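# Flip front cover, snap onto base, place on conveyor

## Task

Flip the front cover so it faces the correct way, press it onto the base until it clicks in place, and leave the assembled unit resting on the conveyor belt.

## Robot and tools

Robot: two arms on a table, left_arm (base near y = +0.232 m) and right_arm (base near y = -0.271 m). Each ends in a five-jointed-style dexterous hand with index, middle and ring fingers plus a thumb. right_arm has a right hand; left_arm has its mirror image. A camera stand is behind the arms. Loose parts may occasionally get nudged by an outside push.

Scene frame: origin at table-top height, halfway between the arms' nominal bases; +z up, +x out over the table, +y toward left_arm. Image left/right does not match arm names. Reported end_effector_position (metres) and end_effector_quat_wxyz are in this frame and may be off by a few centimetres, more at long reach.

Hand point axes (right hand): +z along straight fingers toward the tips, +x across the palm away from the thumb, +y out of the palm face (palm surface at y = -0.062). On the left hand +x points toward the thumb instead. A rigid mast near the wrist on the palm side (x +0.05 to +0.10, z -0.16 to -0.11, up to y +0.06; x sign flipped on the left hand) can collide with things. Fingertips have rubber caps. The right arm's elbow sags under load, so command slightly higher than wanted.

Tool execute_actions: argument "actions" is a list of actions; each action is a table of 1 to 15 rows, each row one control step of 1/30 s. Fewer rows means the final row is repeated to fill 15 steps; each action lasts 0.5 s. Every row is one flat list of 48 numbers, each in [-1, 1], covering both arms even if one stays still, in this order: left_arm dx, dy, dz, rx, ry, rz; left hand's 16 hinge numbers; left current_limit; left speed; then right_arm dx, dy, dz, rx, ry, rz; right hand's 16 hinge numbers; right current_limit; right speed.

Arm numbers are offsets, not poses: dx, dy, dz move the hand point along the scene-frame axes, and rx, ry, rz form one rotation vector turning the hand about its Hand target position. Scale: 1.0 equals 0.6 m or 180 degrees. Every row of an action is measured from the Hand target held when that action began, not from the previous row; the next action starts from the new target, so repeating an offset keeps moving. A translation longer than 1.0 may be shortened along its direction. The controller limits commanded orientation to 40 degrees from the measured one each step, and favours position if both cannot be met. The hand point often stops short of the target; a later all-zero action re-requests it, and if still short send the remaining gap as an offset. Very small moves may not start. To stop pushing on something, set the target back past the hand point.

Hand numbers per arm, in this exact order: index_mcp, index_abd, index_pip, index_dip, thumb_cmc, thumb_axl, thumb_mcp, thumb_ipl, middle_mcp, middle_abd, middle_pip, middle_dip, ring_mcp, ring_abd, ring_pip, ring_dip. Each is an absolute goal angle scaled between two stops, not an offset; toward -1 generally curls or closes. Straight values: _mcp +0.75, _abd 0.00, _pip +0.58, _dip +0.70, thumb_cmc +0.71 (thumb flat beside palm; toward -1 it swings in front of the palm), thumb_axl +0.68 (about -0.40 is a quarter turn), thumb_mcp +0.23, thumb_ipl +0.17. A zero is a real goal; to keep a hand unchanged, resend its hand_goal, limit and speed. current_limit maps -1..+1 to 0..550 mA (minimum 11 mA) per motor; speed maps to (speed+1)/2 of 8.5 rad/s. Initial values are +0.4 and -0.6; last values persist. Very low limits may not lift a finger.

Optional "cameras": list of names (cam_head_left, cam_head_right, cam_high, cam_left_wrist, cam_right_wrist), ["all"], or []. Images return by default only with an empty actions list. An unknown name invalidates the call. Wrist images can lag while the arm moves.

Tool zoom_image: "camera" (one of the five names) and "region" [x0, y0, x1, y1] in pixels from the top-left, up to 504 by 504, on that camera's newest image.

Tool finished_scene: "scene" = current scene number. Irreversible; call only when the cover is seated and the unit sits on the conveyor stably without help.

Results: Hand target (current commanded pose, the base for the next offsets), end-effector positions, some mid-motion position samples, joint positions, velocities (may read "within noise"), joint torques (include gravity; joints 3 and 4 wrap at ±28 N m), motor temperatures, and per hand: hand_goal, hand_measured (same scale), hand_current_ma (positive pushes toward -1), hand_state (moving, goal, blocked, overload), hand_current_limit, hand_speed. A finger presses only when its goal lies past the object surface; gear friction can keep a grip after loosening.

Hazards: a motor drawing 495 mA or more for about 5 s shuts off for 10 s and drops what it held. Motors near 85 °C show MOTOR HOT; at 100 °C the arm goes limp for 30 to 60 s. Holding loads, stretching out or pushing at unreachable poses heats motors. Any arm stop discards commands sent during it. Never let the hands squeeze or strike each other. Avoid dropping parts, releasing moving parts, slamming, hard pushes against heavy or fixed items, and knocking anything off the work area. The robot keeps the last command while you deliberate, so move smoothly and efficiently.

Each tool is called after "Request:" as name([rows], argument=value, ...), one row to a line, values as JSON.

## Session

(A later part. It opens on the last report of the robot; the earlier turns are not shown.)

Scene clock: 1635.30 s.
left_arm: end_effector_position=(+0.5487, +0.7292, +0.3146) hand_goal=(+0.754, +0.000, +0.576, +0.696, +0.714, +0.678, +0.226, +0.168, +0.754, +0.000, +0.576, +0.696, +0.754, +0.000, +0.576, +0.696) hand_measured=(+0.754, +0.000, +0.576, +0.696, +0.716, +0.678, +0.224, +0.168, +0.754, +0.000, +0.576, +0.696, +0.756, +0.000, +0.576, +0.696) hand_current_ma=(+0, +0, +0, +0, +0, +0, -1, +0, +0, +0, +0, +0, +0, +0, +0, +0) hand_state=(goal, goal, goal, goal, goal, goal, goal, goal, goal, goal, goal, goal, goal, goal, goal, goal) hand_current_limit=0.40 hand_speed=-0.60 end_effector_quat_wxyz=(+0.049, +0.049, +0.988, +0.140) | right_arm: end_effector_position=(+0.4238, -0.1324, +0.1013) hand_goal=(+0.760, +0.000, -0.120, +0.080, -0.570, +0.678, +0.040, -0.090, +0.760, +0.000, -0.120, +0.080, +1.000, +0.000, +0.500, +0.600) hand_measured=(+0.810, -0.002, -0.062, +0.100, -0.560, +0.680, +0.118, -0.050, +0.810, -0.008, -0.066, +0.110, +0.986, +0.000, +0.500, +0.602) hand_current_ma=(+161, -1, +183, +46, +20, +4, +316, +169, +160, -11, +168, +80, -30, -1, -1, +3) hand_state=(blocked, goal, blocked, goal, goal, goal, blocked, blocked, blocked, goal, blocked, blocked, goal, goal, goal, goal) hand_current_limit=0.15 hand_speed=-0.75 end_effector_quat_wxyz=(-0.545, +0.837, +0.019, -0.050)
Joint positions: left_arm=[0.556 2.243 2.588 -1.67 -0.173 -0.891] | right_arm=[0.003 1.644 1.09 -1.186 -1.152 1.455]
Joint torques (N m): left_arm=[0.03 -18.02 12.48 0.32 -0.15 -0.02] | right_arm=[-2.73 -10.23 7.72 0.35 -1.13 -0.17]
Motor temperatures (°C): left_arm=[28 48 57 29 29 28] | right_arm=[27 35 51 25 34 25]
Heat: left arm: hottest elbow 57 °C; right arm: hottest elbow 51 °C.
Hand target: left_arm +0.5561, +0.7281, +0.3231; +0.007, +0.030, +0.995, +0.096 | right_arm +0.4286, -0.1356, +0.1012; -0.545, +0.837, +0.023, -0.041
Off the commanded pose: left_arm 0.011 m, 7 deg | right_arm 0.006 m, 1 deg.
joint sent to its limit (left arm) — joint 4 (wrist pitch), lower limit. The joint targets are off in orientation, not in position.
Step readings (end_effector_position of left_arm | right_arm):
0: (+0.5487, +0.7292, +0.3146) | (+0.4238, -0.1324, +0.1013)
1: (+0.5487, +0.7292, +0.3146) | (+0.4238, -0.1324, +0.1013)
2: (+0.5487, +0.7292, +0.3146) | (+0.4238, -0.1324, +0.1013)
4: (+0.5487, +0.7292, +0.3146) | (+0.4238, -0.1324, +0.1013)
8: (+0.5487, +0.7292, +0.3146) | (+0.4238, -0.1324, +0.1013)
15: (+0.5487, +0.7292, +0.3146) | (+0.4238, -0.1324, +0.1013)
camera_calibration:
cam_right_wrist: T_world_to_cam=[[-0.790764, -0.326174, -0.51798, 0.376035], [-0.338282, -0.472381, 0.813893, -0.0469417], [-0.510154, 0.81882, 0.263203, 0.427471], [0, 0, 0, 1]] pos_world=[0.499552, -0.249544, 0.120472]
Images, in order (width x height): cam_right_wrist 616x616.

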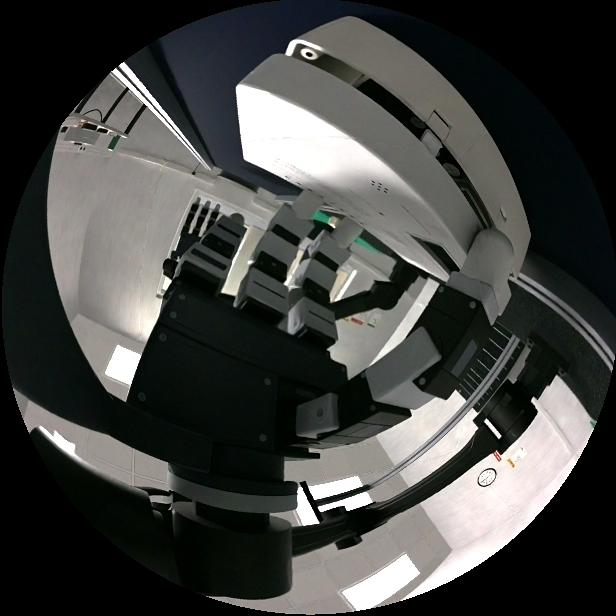

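Request:
execute_actions([
  [[0,0,0,0,0,0,0.754,0,0.576,0.696,0.714,0.678,0.226,0.168,0.754,0,0.576,0.696,0.754,0,0.576,0.696,0.4,-0.6,0.01,0,-0.003,0,0,0,0.76,0,-0.12,0.08,-0.571,0.678,0.04,-0.09,0.76,0,-0.12,0.08,1.0,0,0.5,0.6,0.15,-0.75]],
], cameras=["cam_right_wrist"])

Request:
zoom_image(camera="cam_right_wrist", region=[395, 85, 475, 165])

Scene clock: 1638.37 s.
left_arm: end_effector_position=(+0.5487, +0.7292, +0.3146) hand_goal=(+0.754, +0.000, +0.576, +0.696, +0.714, +0.678, +0.226, +0.168, +0.754, +0.000, +0.576, +0.696, +0.754, +0.000, +0.576, +0.696) hand_measured=(+0.754, +0.000, +0.576, +0.696, +0.716, +0.678, +0.224, +0.168, +0.754, +0.000, +0.576, +0.696, +0.756, +0.000, +0.576, +0.696) hand_current_ma=(+0, +0, +0, +0, +0, +0, -1, +0, +0, +0, +0, +0, +0, +0, +0, +0) hand_state=(goal, goal, goal, goal, goal, goal, goal, goal, goal, goal, goal, goal, goal, goal, goal, goal) hand_current_limit=0.40 hand_speed=-0.60 end_effector_quat_wxyz=(+0.049, +0.049, +0.988, +0.140) | right_arm: end_effector_position=(+0.4240, -0.1326, +0.1012) hand_goal=(+0.760, +0.000, -0.120, +0.080, -0.570, +0.678, +0.040, -0.090, +0.760, +0.000, -0.120, +0.080, +1.000, +0.000, +0.500, +0.600) hand_measured=(+0.810, -0.002, -0.062, +0.100, -0.560, +0.680, +0.118, -0.050, +0.810, -0.008, -0.066, +0.110, +0.986, +0.000, +0.500, +0.602) hand_current_ma=(+161, -1, +183, +46, +20, +4, +316, +169, +160, -11, +168, +80, -30, -1, -1, +3) hand_state=(blocked, goal, blocked, goal, goal, goal, blocked, blocked, blocked, goal, blocked, blocked, goal, goal, goal, goal) hand_current_limit=0.15 hand_speed=-0.75 end_effector_quat_wxyz=(-0.545, +0.837, +0.019, -0.050)
Joint positions: left_arm=[0.556 2.243 2.588 -1.67 -0.173 -0.891] | right_arm=[0.003 1.644 1.09 -1.186 -1.152 1.454]
Joint torques (N m): left_arm=[-0.03 -18.08 12.48 0.32 -0.15 -0.02] | right_arm=[-2.78 -8.94 9.1 0.34 -1.12 -0.17]
Motor temperatures (°C): left_arm=[28 48 57 29 29 28] | right_arm=[27 35 50 25 34 25]
Heat: left arm: hottest elbow 57 °C; right arm: hottest elbow 50 °C.
Hand target: left_arm +0.5561, +0.7281, +0.3231; +0.007, +0.030, +0.995, +0.096 | right_arm +0.4345, -0.1355, +0.0994; -0.545, +0.837, +0.023, -0.041
Off the commanded pose: left_arm 0.011 m, 7 deg | right_arm 0.011 m, 1 deg.
joint sent to its limit (left arm) — joint 4 (wrist pitch), lower limit. The joint targets are off in orientation, not in position.
Step readings (end_effector_position of left_arm | right_arm):
0: (+0.5487, +0.7292, +0.3146) | (+0.4238, -0.1324, +0.1013)
1: (+0.5487, +0.7292, +0.3146) | (+0.4238, -0.1324, +0.1013)
2: (+0.5487, +0.7292, +0.3146) | (+0.4239, -0.1324, +0.1013)
4: (+0.5487, +0.7292, +0.3146) | (+0.4239, -0.1324, +0.1013)
8: (+0.5487, +0.7292, +0.3146) | (+0.4239, -0.1325, +0.1013)
15: (+0.5487, +0.7292, +0.3146) | (+0.4240, -0.1326, +0.1012)
camera_calibration:
cam_right_wrist: T_world_to_cam=[[-0.790146, -0.326252, -0.518874, 0.375917], [-0.339111, -0.472488, 0.813486, -0.0466006], [-0.510563, 0.818728, 0.262699, 0.42782], [0, 0, 0, 1]] pos_world=[0.499655, -0.249643, 0.120574]
Images, in order (width x height): cam_right_wrist 616x616.

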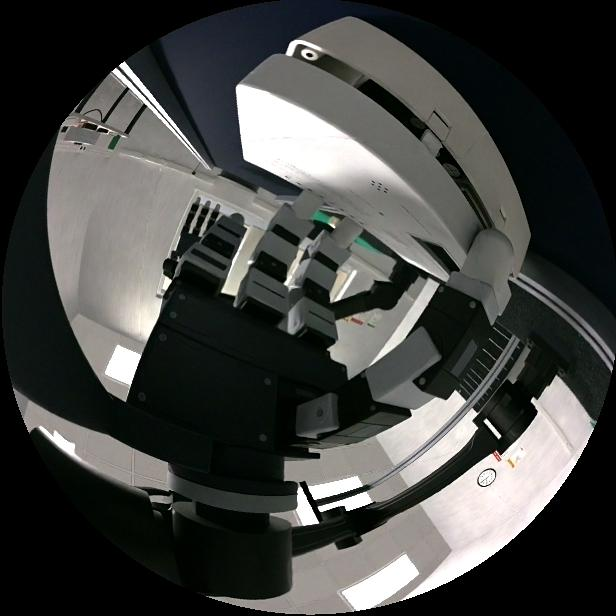

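Scaled by 6.300 from the camera's 616x616 image, which has a finer 880x880 frame.

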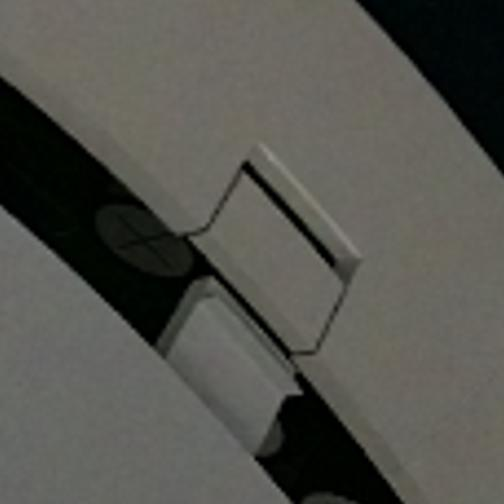

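Request:
execute_actions([
  [[0,0,0,0,0,0,0.754,0,0.576,0.696,0.714,0.678,0.226,0.168,0.754,0,0.576,0.696,0.754,0,0.576,0.696,0.4,-0.6,0.006,0,0,0,0,0,0.76,0,-0.12,0.08,-0.571,0.678,0.04,-0.09,0.76,0,-0.12,0.08,1.0,0,0.5,0.6,0.15,-0.75]],
], cameras=["cam_right_wrist","cam_head_left"])

Request:
zoom_image(camera="cam_right_wrist", region=[395, 85, 475, 165])

Scene clock: 1661.10 s.
left_arm: end_effector_position=(+0.5487, +0.7292, +0.3146) hand_goal=(+0.754, +0.000, +0.576, +0.696, +0.714, +0.678, +0.226, +0.168, +0.754, +0.000, +0.576, +0.696, +0.754, +0.000, +0.576, +0.696) hand_measured=(+0.754, +0.000, +0.576, +0.696, +0.716, +0.678, +0.224, +0.168, +0.754, +0.000, +0.576, +0.696, +0.756, +0.000, +0.576, +0.696) hand_current_ma=(+0, +0, +0, +0, +0, +0, -1, +0, +0, +0, +0, +0, +0, +0, +0, +0) hand_state=(goal, goal, goal, goal, goal, goal, goal, goal, goal, goal, goal, goal, goal, goal, goal, goal) hand_current_limit=0.40 hand_speed=-0.60 end_effector_quat_wxyz=(+0.049, +0.049, +0.988, +0.140) | right_arm: end_effector_position=(+0.4241, -0.1330, +0.0996) hand_goal=(+0.760, +0.000, -0.120, +0.080, -0.570, +0.678, +0.040, -0.090, +0.760, +0.000, -0.120, +0.080, +1.000, +0.000, +0.500, +0.600) hand_measured=(+0.810, -0.002, -0.062, +0.100, -0.560, +0.680, +0.118, -0.050, +0.810, -0.008, -0.066, +0.110, +0.986, +0.000, +0.500, +0.602) hand_current_ma=(+161, -1, +183, +46, +20, +4, +316, +169, +160, -11, +168, +80, -30, -1, -1, +3) hand_state=(blocked, goal, blocked, goal, goal, goal, blocked, blocked, blocked, goal, blocked, blocked, goal, goal, goal, goal) hand_current_limit=0.15 hand_speed=-0.75 end_effector_quat_wxyz=(-0.545, +0.837, +0.019, -0.051)
Joint positions: left_arm=[0.556 2.243 2.588 -1.67 -0.173 -0.891] | right_arm=[0.002 1.648 1.09 -1.186 -1.152 1.452]
Joint torques (N m): left_arm=[-0.03 -18.02 12.48 0.31 -0.15 -0.02] | right_arm=[-2.67 -8.64 10.02 0.21 -1.11 -0.15]
Motor temperatures (°C): left_arm=[28 48 57 29 29 28] | right_arm=[27 35 50 25 34 25]
Heat: left arm: hottest elbow 57 °C; right arm: hottest elbow 50 °C.
Hand target: left_arm +0.5561, +0.7281, +0.3231; +0.007, +0.030, +0.995, +0.096 | right_arm +0.4381, -0.1355, +0.0994; -0.545, +0.837, +0.023, -0.041
Off the commanded pose: left_arm 0.011 m, 7 deg | right_arm 0.014 m, 1 deg.
joint sent to its limit (left arm) — joint 4 (wrist pitch), lower limit. The joint targets are off in orientation, not in position.
Step readings (end_effector_position of left_arm | right_arm):
0: (+0.5487, +0.7292, +0.3146) | (+0.4240, -0.1326, +0.1012)
1: (+0.5487, +0.7292, +0.3146) | (+0.4240, -0.1326, +0.1012)
2: (+0.5487, +0.7292, +0.3146) | (+0.4240, -0.1326, +0.1011)
4: (+0.5487, +0.7292, +0.3146) | (+0.4240, -0.1327, +0.1007)
8: (+0.5487, +0.7292, +0.3146) | (+0.4240, -0.1329, +0.0996)
15: (+0.5487, +0.7292, +0.3146) | (+0.4241, -0.1330, +0.0996)
camera_calibration:
cam_right_wrist: T_world_to_cam=[[-0.791561, -0.325867, -0.516954, 0.375544], [-0.337316, -0.472401, 0.814282, -0.0462728], [-0.509557, 0.818931, 0.264014, 0.428195], [0, 0, 0, 1]] pos_world=[0.499847, -0.250144, 0.118769]
Images, in order (width x height): cam_head_left 504x504, cam_right_wrist 616x616.

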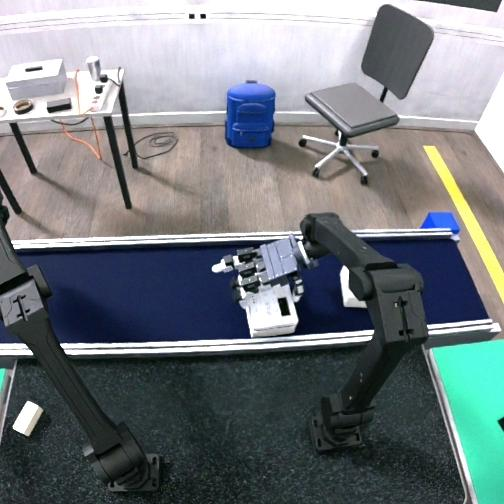

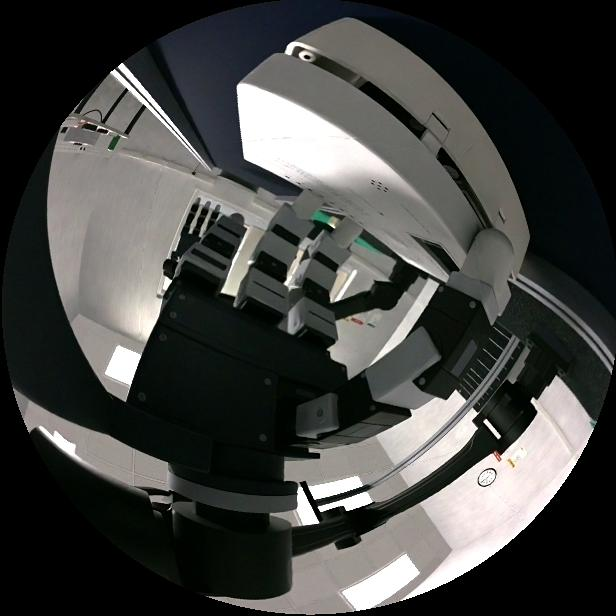

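Scaled by 6.300 from the camera's 616x616 image, which has a finer 880x880 frame.

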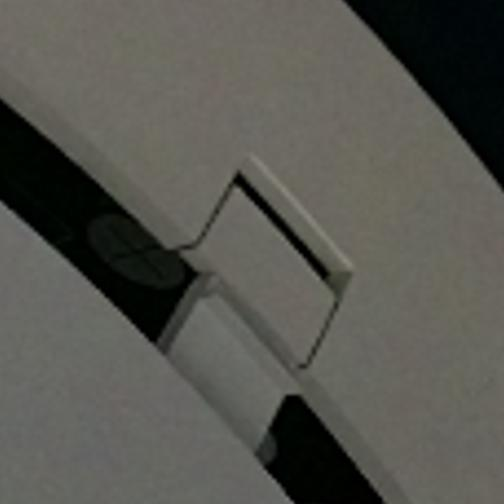

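Request:
execute_actions([
  [[0,0,0,0,0,0,0.754,0,0.576,0.696,0.714,0.678,0.226,0.168,0.754,0,0.576,0.696,0.754,0,0.576,0.696,0.4,-0.6,0.005,0,0.006,0,0,0,0.76,0,-0.12,0.08,-0.571,0.678,0.04,-0.09,0.76,0,-0.12,0.08,1.0,0,0.5,0.6,0.15,-0.75]],
], cameras=["cam_right_wrist","cam_head_left"])

Request:
zoom_image(camera="cam_right_wrist", region=[395, 85, 475, 165])

Request:
zoom_image(camera="cam_head_left", region=[220, 270, 320, 350])

Scene clock: 1672.73 s.
left_arm: end_effector_position=(+0.5487, +0.7292, +0.3146) hand_goal=(+0.754, +0.000, +0.576, +0.696, +0.714, +0.678, +0.226, +0.168, +0.754, +0.000, +0.576, +0.696, +0.754, +0.000, +0.576, +0.696) hand_measured=(+0.754, +0.000, +0.576, +0.696, +0.716, +0.678, +0.224, +0.168, +0.754, +0.000, +0.576, +0.696, +0.756, +0.000, +0.576, +0.696) hand_current_ma=(+0, +0, +0, +0, +0, +0, -1, +0, +0, +0, +0, +0, +0, +0, +0, +0) hand_state=(goal, goal, goal, goal, goal, goal, goal, goal, goal, goal, goal, goal, goal, goal, goal, goal) hand_current_limit=0.40 hand_speed=-0.60 end_effector_quat_wxyz=(+0.049, +0.049, +0.988, +0.140) | right_arm: end_effector_position=(+0.4241, -0.1330, +0.0996) hand_goal=(+0.760, +0.000, -0.120, +0.080, -0.570, +0.678, +0.040, -0.090, +0.760, +0.000, -0.120, +0.080, +1.000, +0.000, +0.500, +0.600) hand_measured=(+0.810, -0.002, -0.062, +0.100, -0.560, +0.680, +0.118, -0.050, +0.810, -0.008, -0.066, +0.110, +0.986, +0.000, +0.500, +0.602) hand_current_ma=(+161, -1, +183, +46, +20, +4, +316, +169, +160, -11, +168, +80, -30, -1, -1, +3) hand_state=(blocked, goal, blocked, goal, goal, goal, blocked, blocked, blocked, goal, blocked, blocked, goal, goal, goal, goal) hand_current_limit=0.15 hand_speed=-0.75 end_effector_quat_wxyz=(-0.545, +0.837, +0.019, -0.051)
Joint positions: left_arm=[0.556 2.243 2.588 -1.67 -0.173 -0.891] | right_arm=[0.002 1.648 1.09 -1.186 -1.152 1.452]
Joint torques (N m): left_arm=[0.03 -18.02 12.48 0.29 -0.15 -0.02] | right_arm=[-2.73 -8.59 11.11 -0.2 -1.11 -0.15]
Motor temperatures (°C): left_arm=[28 48 57 29 29 28] | right_arm=[27 35 51 25 34 25]
Heat: left arm: hottest elbow 57 °C; right arm: hottest elbow 51 °C.
Hand target: left_arm +0.5561, +0.7281, +0.3231; +0.007, +0.030, +0.995, +0.096 | right_arm +0.4412, -0.1355, +0.1030; -0.545, +0.837, +0.023, -0.041
Off the commanded pose: left_arm 0.011 m, 7 deg | right_arm 0.018 m, 1 deg.
joint sent to its limit (left arm) — joint 4 (wrist pitch), lower limit. The joint targets are off in orientation, not in position.
Step readings (end_effector_position of left_arm | right_arm):
0: (+0.5487, +0.7292, +0.3146) | (+0.4241, -0.1330, +0.0996)
1: (+0.5487, +0.7292, +0.3146) | (+0.4241, -0.1330, +0.0996)
2: (+0.5487, +0.7292, +0.3146) | (+0.4241, -0.1330, +0.0996)
4: (+0.5487, +0.7292, +0.3146) | (+0.4241, -0.1330, +0.0996)
8: (+0.5487, +0.7292, +0.3146) | (+0.4241, -0.1330, +0.0996)
15: (+0.5487, +0.7292, +0.3146) | (+0.4241, -0.1330, +0.0996)
camera_calibration:
cam_right_wrist: T_world_to_cam=[[-0.791561, -0.325867, -0.516954, 0.375544], [-0.337316, -0.472401, 0.814282, -0.0462728], [-0.509557, 0.818931, 0.264014, 0.428195], [0, 0, 0, 1]] pos_world=[0.499847, -0.250144, 0.118769]
Images, in order (width x height): cam_head_left 504x504, cam_right_wrist 616x616.

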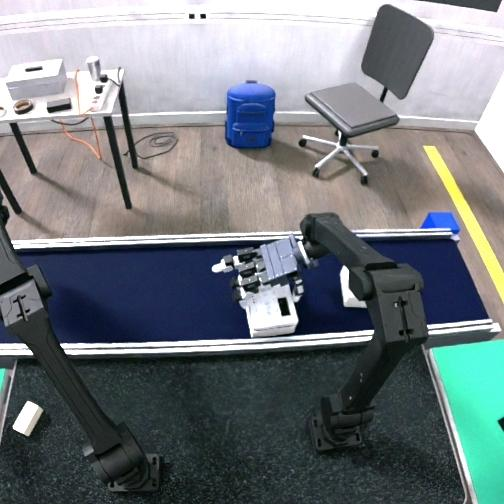

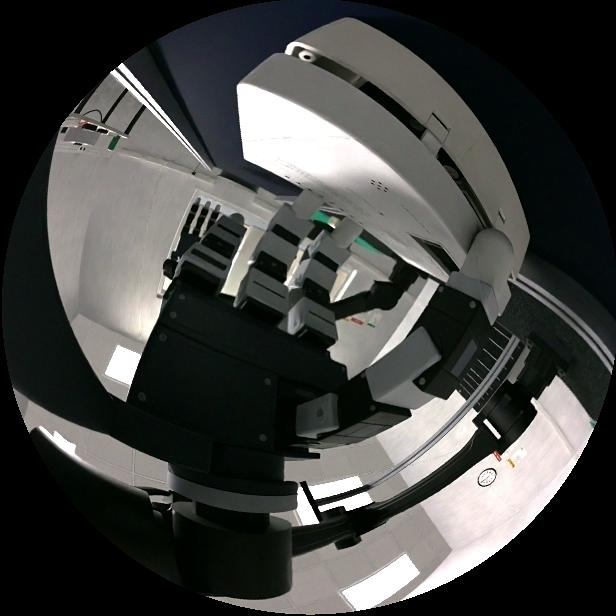

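Scaled by 6.300 from the camera's 616x616 image, which has a finer 880x880 frame.

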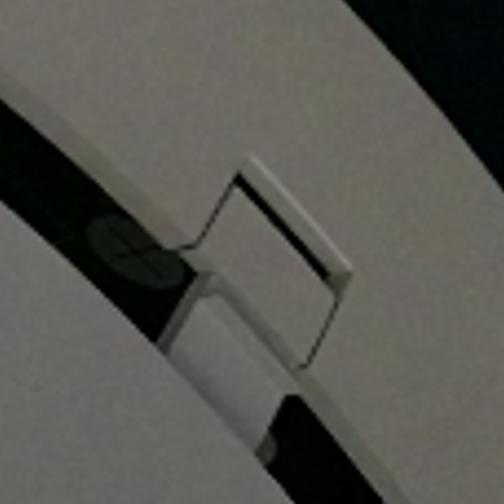

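Scaled by 5.040.

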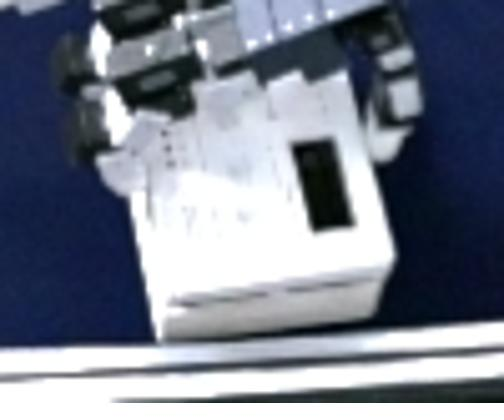

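Request:
execute_actions([
  [[0,0,0,0,0,0,0.754,0,0.576,0.696,0.714,0.678,0.226,0.168,0.754,0,0.576,0.696,0.754,0,0.576,0.696,0.4,-0.6,0.008,0,0.008,0,0,0,0.76,0,-0.12,0.08,-0.571,0.678,0.04,-0.09,0.76,0,-0.12,0.08,1.0,0,0.5,0.6,0.15,-0.75]],
], cameras=["cam_right_wrist"])

Request:
zoom_image(camera="cam_right_wrist", region=[395, 85, 475, 165])

Scene clock: 1677.27 s.
left_arm: end_effector_position=(+0.5487, +0.7292, +0.3146) hand_goal=(+0.754, +0.000, +0.576, +0.696, +0.714, +0.678, +0.226, +0.168, +0.754, +0.000, +0.576, +0.696, +0.754, +0.000, +0.576, +0.696) hand_measured=(+0.754, +0.000, +0.576, +0.696, +0.716, +0.678, +0.224, +0.168, +0.754, +0.000, +0.576, +0.696, +0.756, +0.000, +0.576, +0.696) hand_current_ma=(+0, +0, +0, +0, +0, +0, -1, +0, +0, +0, +0, +0, +0, +0, +0, +0) hand_state=(goal, goal, goal, goal, goal, goal, goal, goal, goal, goal, goal, goal, goal, goal, goal, goal) hand_current_limit=0.40 hand_speed=-0.60 end_effector_quat_wxyz=(+0.049, +0.049, +0.988, +0.140) | right_arm: end_effector_position=(+0.4253, -0.1330, +0.0994) hand_goal=(+0.760, +0.000, -0.120, +0.080, -0.570, +0.678, +0.040, -0.090, +0.760, +0.000, -0.120, +0.080, +1.000, +0.000, +0.500, +0.600) hand_measured=(+0.810, -0.002, -0.062, +0.100, -0.560, +0.680, +0.118, -0.050, +0.810, -0.008, -0.066, +0.110, +0.986, +0.000, +0.500, +0.602) hand_current_ma=(+161, -1, +183, +46, +21, +4, +316, +169, +160, -11, +168, +80, -30, -1, -1, +3) hand_state=(blocked, goal, blocked, goal, goal, goal, blocked, blocked, blocked, goal, blocked, blocked, goal, goal, goal, goal) hand_current_limit=0.15 hand_speed=-0.75 end_effector_quat_wxyz=(-0.545, +0.836, +0.017, -0.054)
Joint positions: left_arm=[0.556 2.243 2.588 -1.67 -0.173 -0.891] | right_arm=[0.002 1.656 1.098 -1.194 -1.152 1.452]
Joint torques (N m): left_arm=[-0.03 -18.02 12.48 0.32 -0.15 -0.02] | right_arm=[-2.73 -9 12.18 -0.5 -1.11 -0.14]
Motor temperatures (°C): left_arm=[28 48 57 29 29 28] | right_arm=[27 35 51 25 34 25]
Heat: left arm: hottest elbow 57 °C; right arm: hottest elbow 51 °C.
Hand target: left_arm +0.5561, +0.7281, +0.3231; +0.007, +0.030, +0.995, +0.096 | right_arm +0.4461, -0.1355, +0.1079; -0.545, +0.837, +0.023, -0.040
Off the commanded pose: left_arm 0.011 m, 7 deg | right_arm 0.022 m, 2 deg.
joint sent to its limit (left arm) — joint 4 (wrist pitch), lower limit. The joint targets are off in orientation, not in position.
Step readings (end_effector_position of left_arm | right_arm):
0: (+0.5487, +0.7292, +0.3146) | (+0.4241, -0.1330, +0.0996)
1: (+0.5487, +0.7292, +0.3146) | (+0.4241, -0.1330, +0.0996)
2: (+0.5487, +0.7292, +0.3146) | (+0.4244, -0.1330, +0.0997)
4: (+0.5487, +0.7292, +0.3146) | (+0.4247, -0.1330, +0.0995)
8: (+0.5487, +0.7292, +0.3146) | (+0.4251, -0.1330, +0.0992)
15: (+0.5487, +0.7292, +0.3146) | (+0.4252, -0.1330, +0.0993)
camera_calibration:
cam_right_wrist: T_world_to_cam=[[-0.795292, -0.326018, -0.5111, 0.37733], [-0.331404, -0.47215, 0.816851, -0.0484621], [-0.507624, 0.819016, 0.267454, 0.427684], [0, 0, 0, 1]] pos_world=[0.50113, -0.250145, 0.118054]
Images, in order (width x height): cam_right_wrist 616x616.

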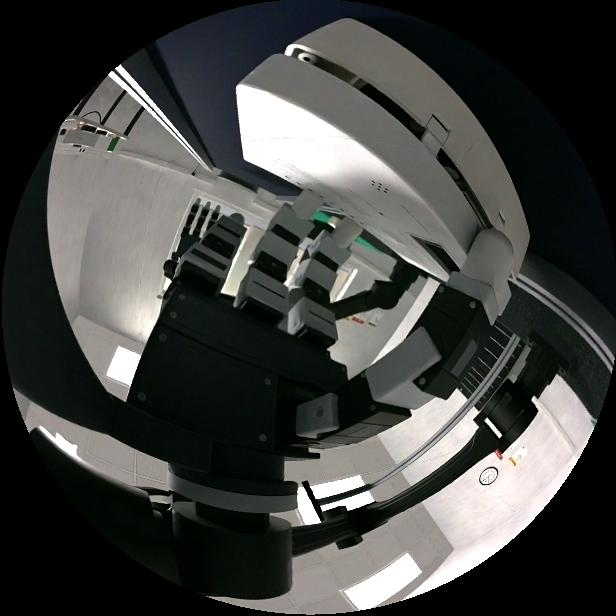

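Scaled by 6.300 from the camera's 616x616 image, which has a finer 880x880 frame.

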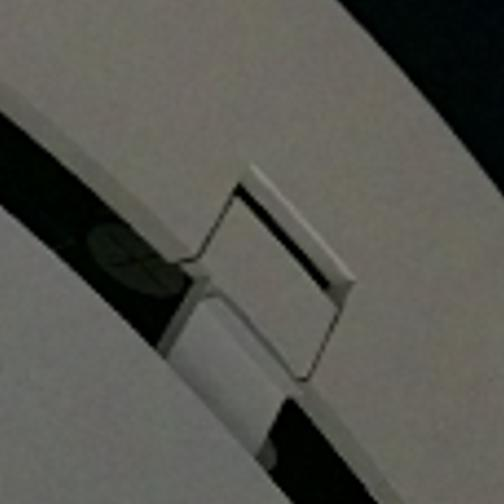

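Request:
execute_actions([
  [[0,0,0,0,0,0,0.754,0,0.576,0.696,0.714,0.678,0.226,0.168,0.754,0,0.576,0.696,0.754,0,0.576,0.696,0.4,-0.6,0.003,0,0.002,0,0,0,0.76,0,-0.12,0.08,-0.571,0.678,0.04,-0.09,0.76,0,-0.12,0.08,1.0,0,0.5,0.6,0.15,-0.75]],
], cameras=["cam_right_wrist"])

Request:
zoom_image(camera="cam_right_wrist", region=[395, 85, 475, 165])

Scene clock: 1682.17 s.
left_arm: end_effector_position=(+0.5487, +0.7292, +0.3146) hand_goal=(+0.754, +0.000, +0.576, +0.696, +0.714, +0.678, +0.226, +0.168, +0.754, +0.000, +0.576, +0.696, +0.754, +0.000, +0.576, +0.696) hand_measured=(+0.754, +0.000, +0.576, +0.696, +0.716, +0.678, +0.224, +0.168, +0.754, +0.000, +0.576, +0.696, +0.756, +0.000, +0.576, +0.696) hand_current_ma=(+0, +0, +0, +0, +0, +0, -1, +0, +0, +0, +0, +0, +0, +0, +0, +0) hand_state=(goal, goal, goal, goal, goal, goal, goal, goal, goal, goal, goal, goal, goal, goal, goal, goal) hand_current_limit=0.40 hand_speed=-0.60 end_effector_quat_wxyz=(+0.049, +0.049, +0.988, +0.140) | right_arm: end_effector_position=(+0.4258, -0.1329, +0.1000) hand_goal=(+0.760, +0.000, -0.120, +0.080, -0.570, +0.678, +0.040, -0.090, +0.760, +0.000, -0.120, +0.080, +1.000, +0.000, +0.500, +0.600) hand_measured=(+0.810, -0.002, -0.062, +0.100, -0.560, +0.680, +0.118, -0.050, +0.810, -0.008, -0.066, +0.110, +0.986, +0.000, +0.500, +0.602) hand_current_ma=(+161, -1, +183, +46, +23, +4, +316, +169, +160, -11, +168, +80, -30, -1, -1, +3) hand_state=(blocked, goal, blocked, goal, goal, goal, blocked, blocked, blocked, goal, blocked, blocked, goal, goal, goal, goal) hand_current_limit=0.15 hand_speed=-0.75 end_effector_quat_wxyz=(-0.545, +0.836, +0.015, -0.056)
Joint positions: left_arm=[0.556 2.243 2.588 -1.67 -0.173 -0.891] | right_arm=[0.002 1.659 1.103 -1.2 -1.152 1.452]
Joint torques (N m): left_arm=[-0.03 -18.02 12.48 0.31 -0.15 -0.02] | right_arm=[-2.73 -9.05 12.34 -0.46 -1.1 -0.14]
Motor temperatures (°C): left_arm=[28 48 57 29 29 28] | right_arm=[27 35 51 25 34 25]
Heat: left arm: hottest elbow 57 °C; right arm: hottest elbow 51 °C.
Hand target: left_arm +0.5561, +0.7281, +0.3231; +0.007, +0.030, +0.995, +0.096 | right_arm +0.4478, -0.1355, +0.1090; -0.545, +0.837, +0.023, -0.041
Off the commanded pose: left_arm 0.011 m, 7 deg | right_arm 0.024 m, 2 deg.
joint sent to its limit (left arm) — joint 4 (wrist pitch), lower limit. The joint targets are off in orientation, not in position.
Step readings (end_effector_position of left_arm | right_arm):
0: (+0.5487, +0.7292, +0.3146) | (+0.4252, -0.1330, +0.0994)
1: (+0.5487, +0.7292, +0.3146) | (+0.4252, -0.1330, +0.0994)
2: (+0.5487, +0.7292, +0.3146) | (+0.4252, -0.1330, +0.0994)
4: (+0.5487, +0.7292, +0.3146) | (+0.4252, -0.1330, +0.0994)
8: (+0.5487, +0.7292, +0.3146) | (+0.4257, -0.1329, +0.0999)
15: (+0.5487, +0.7292, +0.3146) | (+0.4258, -0.1329, +0.1001)
camera_calibration:
cam_right_wrist: T_world_to_cam=[[-0.79763, -0.326117, -0.50738, 0.378604], [-0.32761, -0.472056, 0.818434, -0.0504904], [-0.506417, 0.81903, 0.269687, 0.427066], [0, 0, 0, 1]] pos_world=[0.501718, -0.250145, 0.118245]
Images, in order (width x height): cam_right_wrist 616x616.

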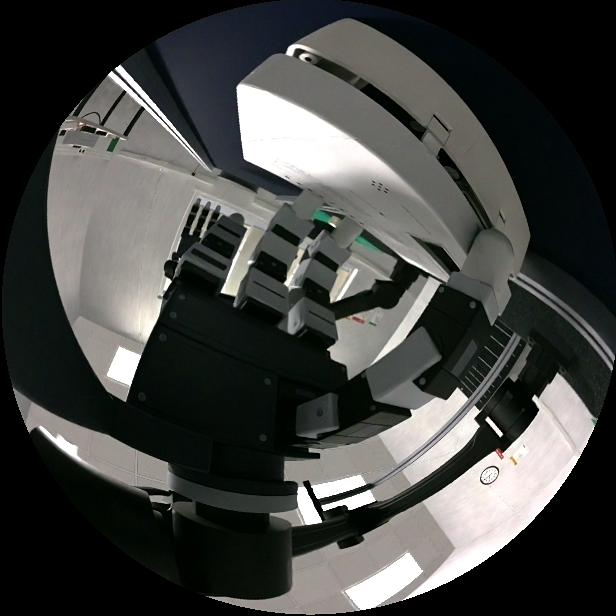

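Scaled by 6.300 from the camera's 616x616 image, which has a finer 880x880 frame.

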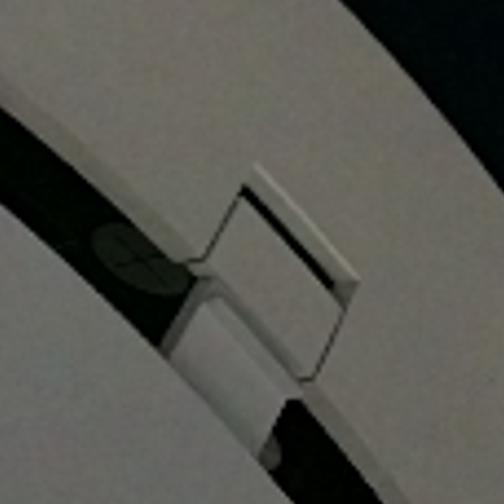

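Request:
execute_actions([
  [[0,0,0,0,0,0,0.754,0,0.576,0.696,0.714,0.678,0.226,0.168,0.754,0,0.576,0.696,0.754,0,0.576,0.696,0.4,-0.6,0.005,0,0,0,0,0,0.76,0,-0.12,0.08,-0.571,0.678,0.04,-0.09,0.76,0,-0.12,0.08,1.0,0,0.5,0.6,0.15,-0.75]],
], cameras=["cam_right_wrist"])

Request:
zoom_image(camera="cam_right_wrist", region=[395, 85, 475, 165])

Scene clock: 1689.20 s.
left_arm: end_effector_position=(+0.5487, +0.7292, +0.3146) hand_goal=(+0.754, +0.000, +0.576, +0.696, +0.714, +0.678, +0.226, +0.168, +0.754, +0.000, +0.576, +0.696, +0.754, +0.000, +0.576, +0.696) hand_measured=(+0.754, +0.000, +0.576, +0.696, +0.716, +0.678, +0.224, +0.168, +0.754, +0.000, +0.576, +0.696, +0.756, +0.000, +0.576, +0.696) hand_current_ma=(+0, +0, +0, +0, +0, +0, -1, +0, +0, +0, +0, +0, +0, +0, +0, +0) hand_state=(goal, goal, goal, goal, goal, goal, goal, goal, goal, goal, goal, goal, goal, goal, goal, goal) hand_current_limit=0.40 hand_speed=-0.60 end_effector_quat_wxyz=(+0.049, +0.049, +0.988, +0.140) | right_arm: end_effector_position=(+0.4267, -0.1329, +0.0998) hand_goal=(+0.760, +0.000, -0.120, +0.080, -0.570, +0.678, +0.040, -0.090, +0.760, +0.000, -0.120, +0.080, +1.000, +0.000, +0.500, +0.600) hand_measured=(+0.810, -0.002, -0.062, +0.100, -0.556, +0.682, +0.118, -0.050, +0.810, -0.008, -0.066, +0.110, +0.986, +0.000, +0.500, +0.602) hand_current_ma=(+161, -1, +183, +46, +30, +6, +316, +169, +160, -11, +168, +80, -30, -1, -1, +3) hand_state=(blocked, goal, blocked, goal, goal, goal, blocked, blocked, blocked, goal, blocked, blocked, goal, goal, goal, goal) hand_current_limit=0.15 hand_speed=-0.75 end_effector_quat_wxyz=(-0.545, +0.836, +0.014, -0.058)
Joint positions: left_arm=[0.556 2.243 2.588 -1.67 -0.173 -0.891] | right_arm=[0.002 1.665 1.109 -1.207 -1.152 1.452]
Joint torques (N m): left_arm=[0.03 -18.02 12.48 0.32 -0.15 -0.02] | right_arm=[-2.78 -9.11 12.59 -0.35 -1.09 -0.15]
Motor temperatures (°C): left_arm=[28 48 57 29 29 28] | right_arm=[27 35 51 25 34 25]
Heat: left arm: hottest elbow 57 °C; right arm: hottest elbow 51 °C.
Hand target: left_arm +0.5561, +0.7281, +0.3231; +0.007, +0.030, +0.995, +0.096 | right_arm +0.4508, -0.1355, +0.1090; -0.545, +0.837, +0.023, -0.041
Off the commanded pose: left_arm 0.011 m, 7 deg | right_arm 0.026 m, 2 deg.
joint sent to its limit (left arm) — joint 4 (wrist pitch), lower limit. The joint targets are off in orientation, not in position.
Step readings (end_effector_position of left_arm | right_arm):
0: (+0.5487, +0.7292, +0.3146) | (+0.4258, -0.1329, +0.1000)
1: (+0.5487, +0.7292, +0.3146) | (+0.4258, -0.1329, +0.1000)
2: (+0.5487, +0.7292, +0.3146) | (+0.4258, -0.1329, +0.1000)
4: (+0.5487, +0.7292, +0.3146) | (+0.4261, -0.1329, +0.1000)
8: (+0.5487, +0.7292, +0.3146) | (+0.4267, -0.1329, +0.0997)
15: (+0.5487, +0.7292, +0.3146) | (+0.4267, -0.1329, +0.0999)
camera_calibration:
cam_right_wrist: T_world_to_cam=[[-0.800886, -0.326275, -0.502121, 0.38017], [-0.322307, -0.471825, 0.82067, -0.0524582], [-0.504678, 0.819101, 0.272717, 0.426485], [0, 0, 0, 1]] pos_world=[0.502803, -0.250046, 0.117633]
Images, in order (width x height): cam_right_wrist 616x616.

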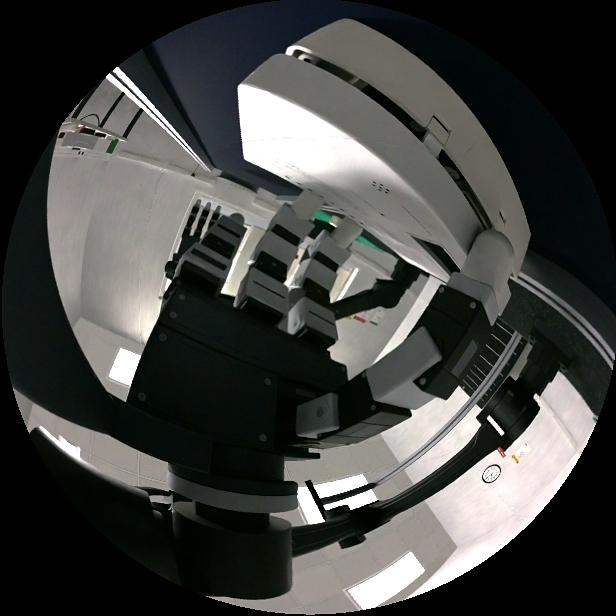

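Scaled by 6.300 from the camera's 616x616 image, which has a finer 880x880 frame.

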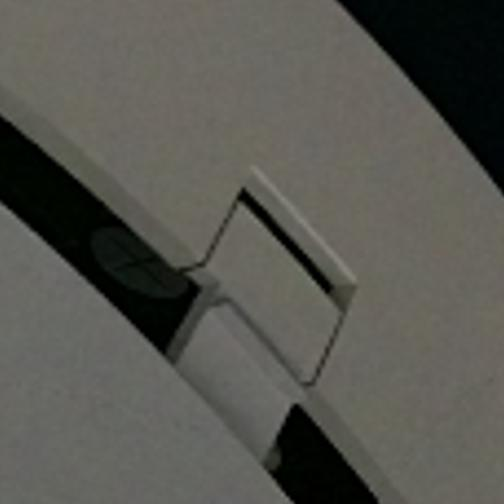

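Request:
execute_actions([
  [[0,0,0,0,0,0,0.754,0,0.576,0.696,0.714,0.678,0.226,0.168,0.754,0,0.576,0.696,0.754,0,0.576,0.696,0.4,-0.6,0.006,0,0.012,0,0,0,0.76,0,-0.12,0.08,-0.571,0.678,0.04,-0.09,0.76,0,-0.12,0.08,1.0,0,0.5,0.6,0.15,-0.75]],
], cameras=["cam_right_wrist"])

Request:
zoom_image(camera="cam_right_wrist", region=[395, 85, 475, 165])

Scene clock: 1693.80 s.
left_arm: end_effector_position=(+0.5487, +0.7292, +0.3146) hand_goal=(+0.754, +0.000, +0.576, +0.696, +0.714, +0.678, +0.226, +0.168, +0.754, +0.000, +0.576, +0.696, +0.754, +0.000, +0.576, +0.696) hand_measured=(+0.754, +0.000, +0.576, +0.696, +0.716, +0.678, +0.224, +0.168, +0.754, +0.000, +0.576, +0.696, +0.756, +0.000, +0.576, +0.696) hand_current_ma=(+0, +0, +0, +0, +0, +0, -1, +0, +0, +0, +0, +0, +0, +0, +0, +0) hand_state=(goal, goal, goal, goal, goal, goal, goal, goal, goal, goal, goal, goal, goal, goal, goal, goal) hand_current_limit=0.40 hand_speed=-0.60 end_effector_quat_wxyz=(+0.049, +0.049, +0.988, +0.140) | right_arm: end_effector_position=(+0.4343, -0.1331, +0.1074) hand_goal=(+0.760, +0.000, -0.120, +0.080, -0.570, +0.678, +0.040, -0.090, +0.760, +0.000, -0.120, +0.080, +1.000, +0.000, +0.500, +0.600) hand_measured=(+0.810, -0.002, -0.062, +0.100, -0.554, +0.682, +0.118, -0.050, +0.808, -0.008, -0.066, +0.110, +0.986, +0.000, +0.500, +0.602) hand_current_ma=(+161, -1, +183, +46, +35, +7, +316, +169, +154, -11, +168, +80, -30, -1, -1, +3) hand_state=(blocked, goal, blocked, goal, goal, goal, blocked, blocked, blocked, goal, blocked, blocked, goal, goal, goal, goal) hand_current_limit=0.15 hand_speed=-0.75 end_effector_quat_wxyz=(-0.545, +0.837, +0.016, -0.054)
Joint positions: left_arm=[0.556 2.243 2.588 -1.67 -0.173 -0.891] | right_arm=[0.001 1.666 1.136 -1.223 -1.151 1.452]
Joint torques (N m): left_arm=[0.03 -18.02 12.46 0.32 -0.14 -0.02] | right_arm=[-2.73 -9.35 12.25 -0.53 -1.14 -0.15]
Motor temperatures (°C): left_arm=[28 48 57 29 29 28] | right_arm=[27 35 51 25 34 25]
Heat: left arm: hottest elbow 57 °C; right arm: hottest elbow 51 °C.
Hand target: left_arm +0.5561, +0.7281, +0.3231; +0.007, +0.030, +0.995, +0.096 | right_arm +0.4544, -0.1355, +0.1163; -0.545, +0.837, +0.023, -0.041
Off the commanded pose: left_arm 0.011 m, 7 deg | right_arm 0.022 m, 2 deg.
joint sent to its limit (left arm) — joint 4 (wrist pitch), lower limit. The joint targets are off in orientation, not in position.
Step readings (end_effector_position of left_arm | right_arm):
0: (+0.5487, +0.7292, +0.3146) | (+0.4267, -0.1329, +0.0998)
1: (+0.5487, +0.7292, +0.3146) | (+0.4267, -0.1329, +0.0998)
2: (+0.5487, +0.7292, +0.3146) | (+0.4266, -0.1330, +0.1001)
4: (+0.5487, +0.7292, +0.3146) | (+0.4273, -0.1330, +0.1013)
8: (+0.5487, +0.7292, +0.3146) | (+0.4298, -0.1330, +0.1045)
15: (+0.5487, +0.7292, +0.3146) | (+0.4343, -0.1331, +0.1074)
camera_calibration:
cam_right_wrist: T_world_to_cam=[[-0.795825, -0.326294, -0.510093, 0.388669], [-0.330913, -0.471122, 0.817643, -0.0522413], [-0.507108, 0.819497, 0.266956, 0.430088], [0, 0, 0, 1]] pos_world=[0.510126, -0.250248, 0.126157]
Images, in order (width x height): cam_right_wrist 616x616.

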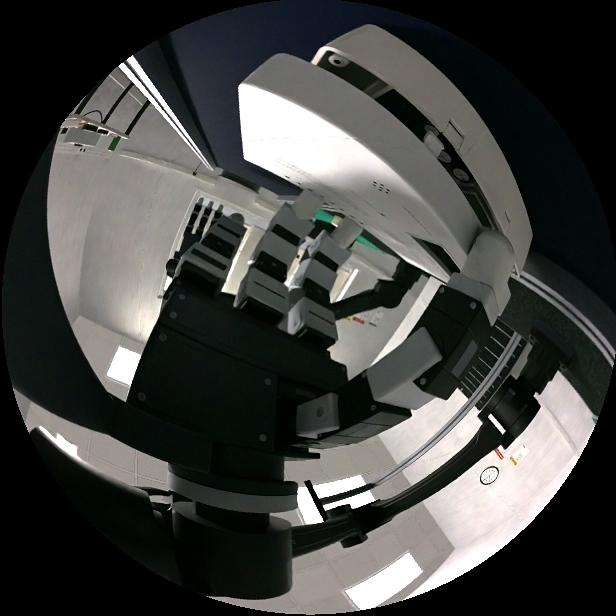

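Scaled by 6.300 from the camera's 616x616 image, which has a finer 880x880 frame.

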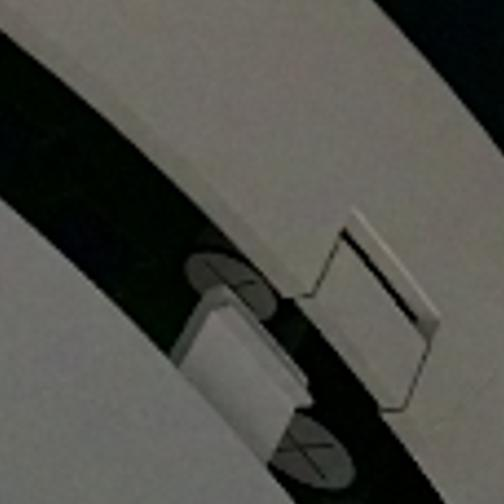

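Request:
execute_actions([
  [[0,0,0,0,0,0,0.754,0,0.576,0.696,0.714,0.678,0.226,0.168,0.754,0,0.576,0.696,0.754,0,0.576,0.696,0.4,-0.6,-0.04,0,-0.004,0,0,0,0.76,0,-0.12,0.08,-0.571,0.678,0.04,-0.09,0.76,0,-0.12,0.08,1.0,0,0.5,0.6,0.15,-0.75]],
])

Scene clock: 1699.17 s.
left_arm: end_effector_position=(+0.5487, +0.7292, +0.3146) hand_goal=(+0.754, +0.000, +0.576, +0.696, +0.714, +0.678, +0.226, +0.168, +0.754, +0.000, +0.576, +0.696, +0.754, +0.000, +0.576, +0.696) hand_measured=(+0.754, +0.000, +0.576, +0.696, +0.716, +0.678, +0.224, +0.168, +0.754, +0.000, +0.576, +0.696, +0.756, +0.000, +0.576, +0.696) hand_current_ma=(+0, +0, +0, +0, +0, +0, -1, +0, +0, +0, +0, +0, +0, +0, +0, +0) hand_state=(goal, goal, goal, goal, goal, goal, goal, goal, goal, goal, goal, goal, goal, goal, goal, goal) hand_current_limit=0.40 hand_speed=-0.60 end_effector_quat_wxyz=(+0.049, +0.049, +0.988, +0.140) | right_arm: end_effector_position=(+0.4313, -0.1332, +0.1120) hand_goal=(+0.760, +0.000, -0.120, +0.080, -0.570, +0.678, +0.040, -0.090, +0.760, +0.000, -0.120, +0.080, +1.000, +0.000, +0.500, +0.600) hand_measured=(+0.810, -0.002, -0.062, +0.100, -0.554, +0.682, +0.118, -0.050, +0.808, -0.008, -0.066, +0.110, +0.986, +0.000, +0.500, +0.602) hand_current_ma=(+161, -1, +183, +46, +35, +7, +316, +169, +154, -11, +168, +80, -30, -1, -1, +3) hand_state=(blocked, goal, blocked, goal, goal, goal, blocked, blocked, blocked, goal, blocked, blocked, goal, goal, goal, goal) hand_current_limit=0.15 hand_speed=-0.75 end_effector_quat_wxyz=(-0.545, +0.837, +0.019, -0.050)
Joint positions: left_arm=[0.556 2.243 2.588 -1.67 -0.173 -0.891] | right_arm=[0.001 1.646 1.126 -1.222 -1.151 1.452]
Joint torques (N m): left_arm=[-0.03 -18.02 12.46 0.31 -0.15 -0.02] | right_arm=[-2.61 -11.63 6.67 0.36 -1.16 -0.14]
Motor temperatures (°C): left_arm=[28 48 57 29 29 28] | right_arm=[27 35 52 25 34 25]
Heat: left arm: hottest elbow 57 °C; right arm: hottest elbow 52 °C.
Hand target: left_arm +0.5561, +0.7281, +0.3231; +0.007, +0.030, +0.995, +0.096 | right_arm +0.4304, -0.1355, +0.1138; -0.545, +0.837, +0.023, -0.041
Off the commanded pose: left_arm 0.011 m, 7 deg | right_arm 0.003 m, 1 deg.
joint sent to its limit (left arm) — joint 4 (wrist pitch), lower limit. The joint targets are off in orientation, not in position.
Step readings (end_effector_position of left_arm | right_arm):
0: (+0.5487, +0.7292, +0.3146) | (+0.4343, -0.1331, +0.1074)
1: (+0.5487, +0.7292, +0.3146) | (+0.4343, -0.1331, +0.1074)
2: (+0.5487, +0.7292, +0.3146) | (+0.4343, -0.1331, +0.1074)
4: (+0.5487, +0.7292, +0.3146) | (+0.4343, -0.1331, +0.1074)
8: (+0.5487, +0.7292, +0.3146) | (+0.4342, -0.1331, +0.1096)
15: (+0.5487, +0.7292, +0.3146) | (+0.4318, -0.1332, +0.1123)

Request:
execute_actions([
  [[0,0,0,0,0,0,0.754,0,0.576,0.696,0.714,0.678,0.226,0.168,0.754,0,0.576,0.696,0.754,0,0.576,0.696,0.4,-0.6,-0.005,0,-0.02,0,0,0,0.76,0,-0.12,0.08,-0.571,0.678,0.04,-0.09,0.76,0,-0.12,0.08,1.0,0,0.5,0.6,0.15,-0.75]],
], cameras=["cam_right_wrist"])

Request:
zoom_image(camera="cam_right_wrist", region=[395, 85, 475, 165])

Scene clock: 1702.90 s.
left_arm: end_effector_position=(+0.5487, +0.7292, +0.3146) hand_goal=(+0.754, +0.000, +0.576, +0.696, +0.714, +0.678, +0.226, +0.168, +0.754, +0.000, +0.576, +0.696, +0.754, +0.000, +0.576, +0.696) hand_measured=(+0.754, +0.000, +0.576, +0.696, +0.716, +0.678, +0.224, +0.168, +0.754, +0.000, +0.576, +0.696, +0.756, +0.000, +0.576, +0.696) hand_current_ma=(+0, +0, +0, +0, +0, +0, -1, +0, +0, +0, +0, +0, +0, +0, +0, +0) hand_state=(goal, goal, goal, goal, goal, goal, goal, goal, goal, goal, goal, goal, goal, goal, goal, goal) hand_current_limit=0.40 hand_speed=-0.60 end_effector_quat_wxyz=(+0.049, +0.049, +0.988, +0.140) | right_arm: end_effector_position=(+0.4287, -0.1333, +0.1032) hand_goal=(+0.760, +0.000, -0.120, +0.080, -0.570, +0.678, +0.040, -0.090, +0.760, +0.000, -0.120, +0.080, +1.000, +0.000, +0.500, +0.600) hand_measured=(+0.810, -0.002, -0.062, +0.100, -0.554, +0.682, +0.118, -0.050, +0.808, -0.008, -0.066, +0.110, +0.986, +0.000, +0.500, +0.602) hand_current_ma=(+161, -1, +183, +46, +35, +7, +316, +169, +154, -11, +168, +80, -30, -1, -1, +3) hand_state=(blocked, goal, blocked, goal, goal, goal, blocked, blocked, blocked, goal, blocked, blocked, goal, goal, goal, goal) hand_current_limit=0.15 hand_speed=-0.75 end_effector_quat_wxyz=(-0.545, +0.837, +0.022, -0.045)
Joint positions: left_arm=[0.556 2.243 2.588 -1.67 -0.173 -0.891] | right_arm=[0.001 1.646 1.101 -1.186 -1.151 1.451]
Joint torques (N m): left_arm=[0.03 -18.08 12.48 0.32 -0.15 -0.02] | right_arm=[-2.55 -10.81 6.6 0.34 -1.17 -0.14]
Motor temperatures (°C): left_arm=[28 48 57 29 29 28] | right_arm=[27 35 51 25 34 25]
Heat: left arm: hottest elbow 57 °C; right arm: hottest elbow 51 °C.
Hand target: left_arm +0.5561, +0.7281, +0.3231; +0.007, +0.030, +0.995, +0.096 | right_arm +0.4273, -0.1355, +0.1017; -0.545, +0.837, +0.023, -0.041
Off the commanded pose: left_arm 0.011 m, 7 deg | right_arm 0.003 m, 1 deg.
joint sent to its limit (left arm) — joint 4 (wrist pitch), lower limit. The joint targets are off in orientation, not in position.
Step readings (end_effector_position of left_arm | right_arm):
0: (+0.5487, +0.7292, +0.3146) | (+0.4313, -0.1332, +0.1120)
1: (+0.5487, +0.7292, +0.3146) | (+0.4313, -0.1332, +0.1118)
2: (+0.5487, +0.7292, +0.3146) | (+0.4316, -0.1332, +0.1112)
4: (+0.5487, +0.7292, +0.3146) | (+0.4313, -0.1332, +0.1088)
8: (+0.5487, +0.7292, +0.3146) | (+0.4282, -0.1333, +0.1043)
15: (+0.5487, +0.7292, +0.3146) | (+0.4286, -0.1333, +0.1032)
camera_calibration:
cam_right_wrist: T_world_to_cam=[[-0.784925, -0.325972, -0.52691, 0.379071], [-0.347904, -0.471818, 0.810154, -0.0426507], [-0.512694, 0.819225, 0.256935, 0.43198], [0, 0, 0, 1]] pos_world=[0.504177, -0.250446, 0.123299]
Images, in order (width x height): cam_right_wrist 616x616.

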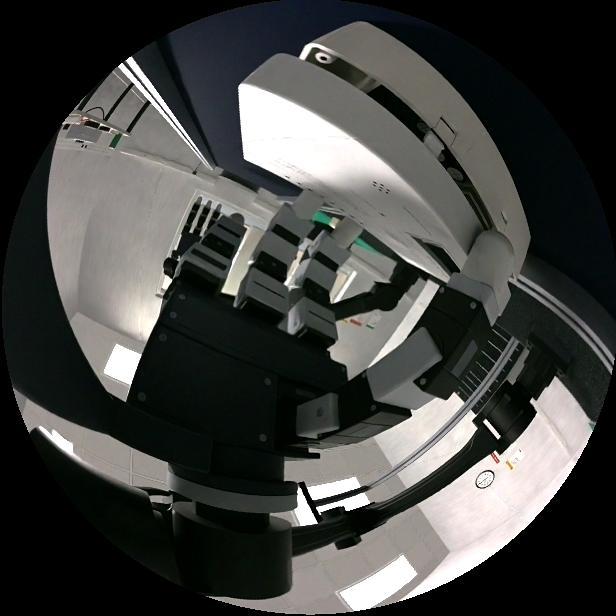

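Scaled by 6.300 from the camera's 616x616 image, which has a finer 880x880 frame.

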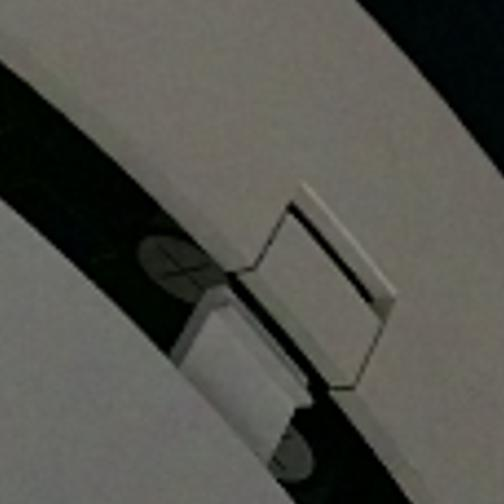

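Request:
execute_actions([
  [[0,0,0,0,0,0,0.754,0,0.576,0.696,0.714,0.678,0.226,0.168,0.754,0,0.576,0.696,0.754,0,0.576,0.696,0.4,-0.6,-0.002,0,-0.008,0,0,0,0.76,0,-0.12,0.08,-0.571,0.678,0.04,-0.09,0.76,0,-0.12,0.08,1.0,0,0.5,0.6,0.15,-0.75]],
], cameras=["cam_right_wrist"])

Request:
zoom_image(camera="cam_right_wrist", region=[395, 85, 475, 165])

Scene clock: 1711.00 s.
left_arm: end_effector_position=(+0.5487, +0.7292, +0.3146) hand_goal=(+0.754, +0.000, +0.576, +0.696, +0.714, +0.678, +0.226, +0.168, +0.754, +0.000, +0.576, +0.696, +0.754, +0.000, +0.576, +0.696) hand_measured=(+0.754, +0.000, +0.576, +0.696, +0.716, +0.678, +0.224, +0.168, +0.754, +0.000, +0.576, +0.696, +0.756, +0.000, +0.576, +0.696) hand_current_ma=(+0, +0, +0, +0, +0, +0, -1, +0, +0, +0, +0, +0, +0, +0, +0, +0) hand_state=(goal, goal, goal, goal, goal, goal, goal, goal, goal, goal, goal, goal, goal, goal, goal, goal) hand_current_limit=0.40 hand_speed=-0.60 end_effector_quat_wxyz=(+0.049, +0.049, +0.988, +0.140) | right_arm: end_effector_position=(+0.4281, -0.1333, +0.1001) hand_goal=(+0.760, +0.000, -0.120, +0.080, -0.570, +0.678, +0.040, -0.090, +0.760, +0.000, -0.120, +0.080, +1.000, +0.000, +0.500, +0.600) hand_measured=(+0.810, -0.002, -0.062, +0.100, -0.554, +0.682, +0.118, -0.050, +0.808, -0.008, -0.066, +0.110, +0.986, +0.000, +0.500, +0.602) hand_current_ma=(+161, -1, +183, +47, +35, +7, +316, +169, +154, -11, +168, +80, -30, -1, -1, +3) hand_state=(blocked, goal, blocked, goal, goal, goal, blocked, blocked, blocked, goal, blocked, blocked, goal, goal, goal, goal) hand_current_limit=0.15 hand_speed=-0.75 end_effector_quat_wxyz=(-0.545, +0.837, +0.023, -0.043)
Joint positions: left_arm=[0.556 2.243 2.588 -1.67 -0.173 -0.891] | right_arm=[0.001 1.646 1.092 -1.173 -1.151 1.451]
Joint torques (N m): left_arm=[-0.03 -18.02 12.48 0.31 -0.15 -0.02] | right_arm=[-2.55 -10.4 6.53 0.35 -1.17 -0.13]
Motor temperatures (°C): left_arm=[28 48 57 29 29 28] | right_arm=[27 35 51 25 34 25]
Heat: left arm: hottest elbow 57 °C; right arm: hottest elbow 51 °C.
Hand target: left_arm +0.5561, +0.7281, +0.3231; +0.007, +0.030, +0.995, +0.096 | right_arm +0.4262, -0.1355, +0.0970; -0.545, +0.837, +0.023, -0.041
Off the commanded pose: left_arm 0.011 m, 7 deg | right_arm 0.004 m, 0 deg.
joint sent to its limit (left arm) — joint 4 (wrist pitch), lower limit. The joint targets are off in orientation, not in position.
Step readings (end_effector_position of left_arm | right_arm):
0: (+0.5487, +0.7292, +0.3146) | (+0.4287, -0.1333, +0.1032)
1: (+0.5487, +0.7292, +0.3146) | (+0.4287, -0.1333, +0.1032)
2: (+0.5487, +0.7292, +0.3146) | (+0.4291, -0.1333, +0.1031)
4: (+0.5487, +0.7292, +0.3146) | (+0.4293, -0.1333, +0.1023)
8: (+0.5487, +0.7292, +0.3146) | (+0.4278, -0.1333, +0.1004)
15: (+0.5487, +0.7292, +0.3146) | (+0.4280, -0.1333, +0.1001)
camera_calibration:
cam_right_wrist: T_world_to_cam=[[-0.782256, -0.325923, -0.530895, 0.376152], [-0.351931, -0.471986, 0.808316, -0.0385859], [-0.514024, 0.819148, 0.254511, 0.433292], [0, 0, 0, 1]] pos_world=[0.50339, -0.250545, 0.120609]
Images, in order (width x height): cam_right_wrist 616x616.

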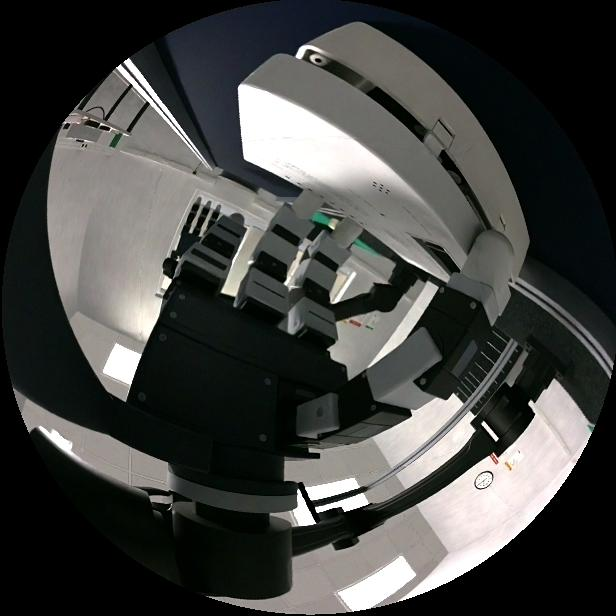

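Scaled by 6.300 from the camera's 616x616 image, which has a finer 880x880 frame.

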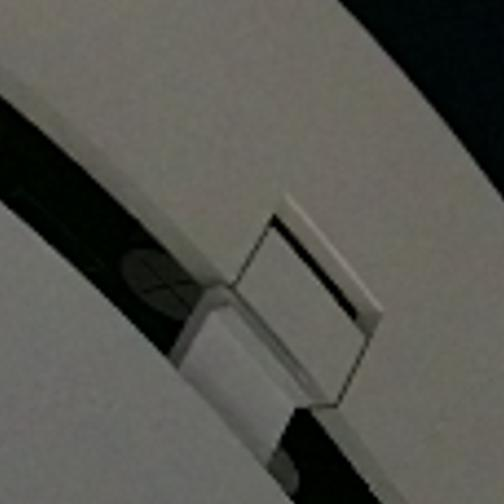

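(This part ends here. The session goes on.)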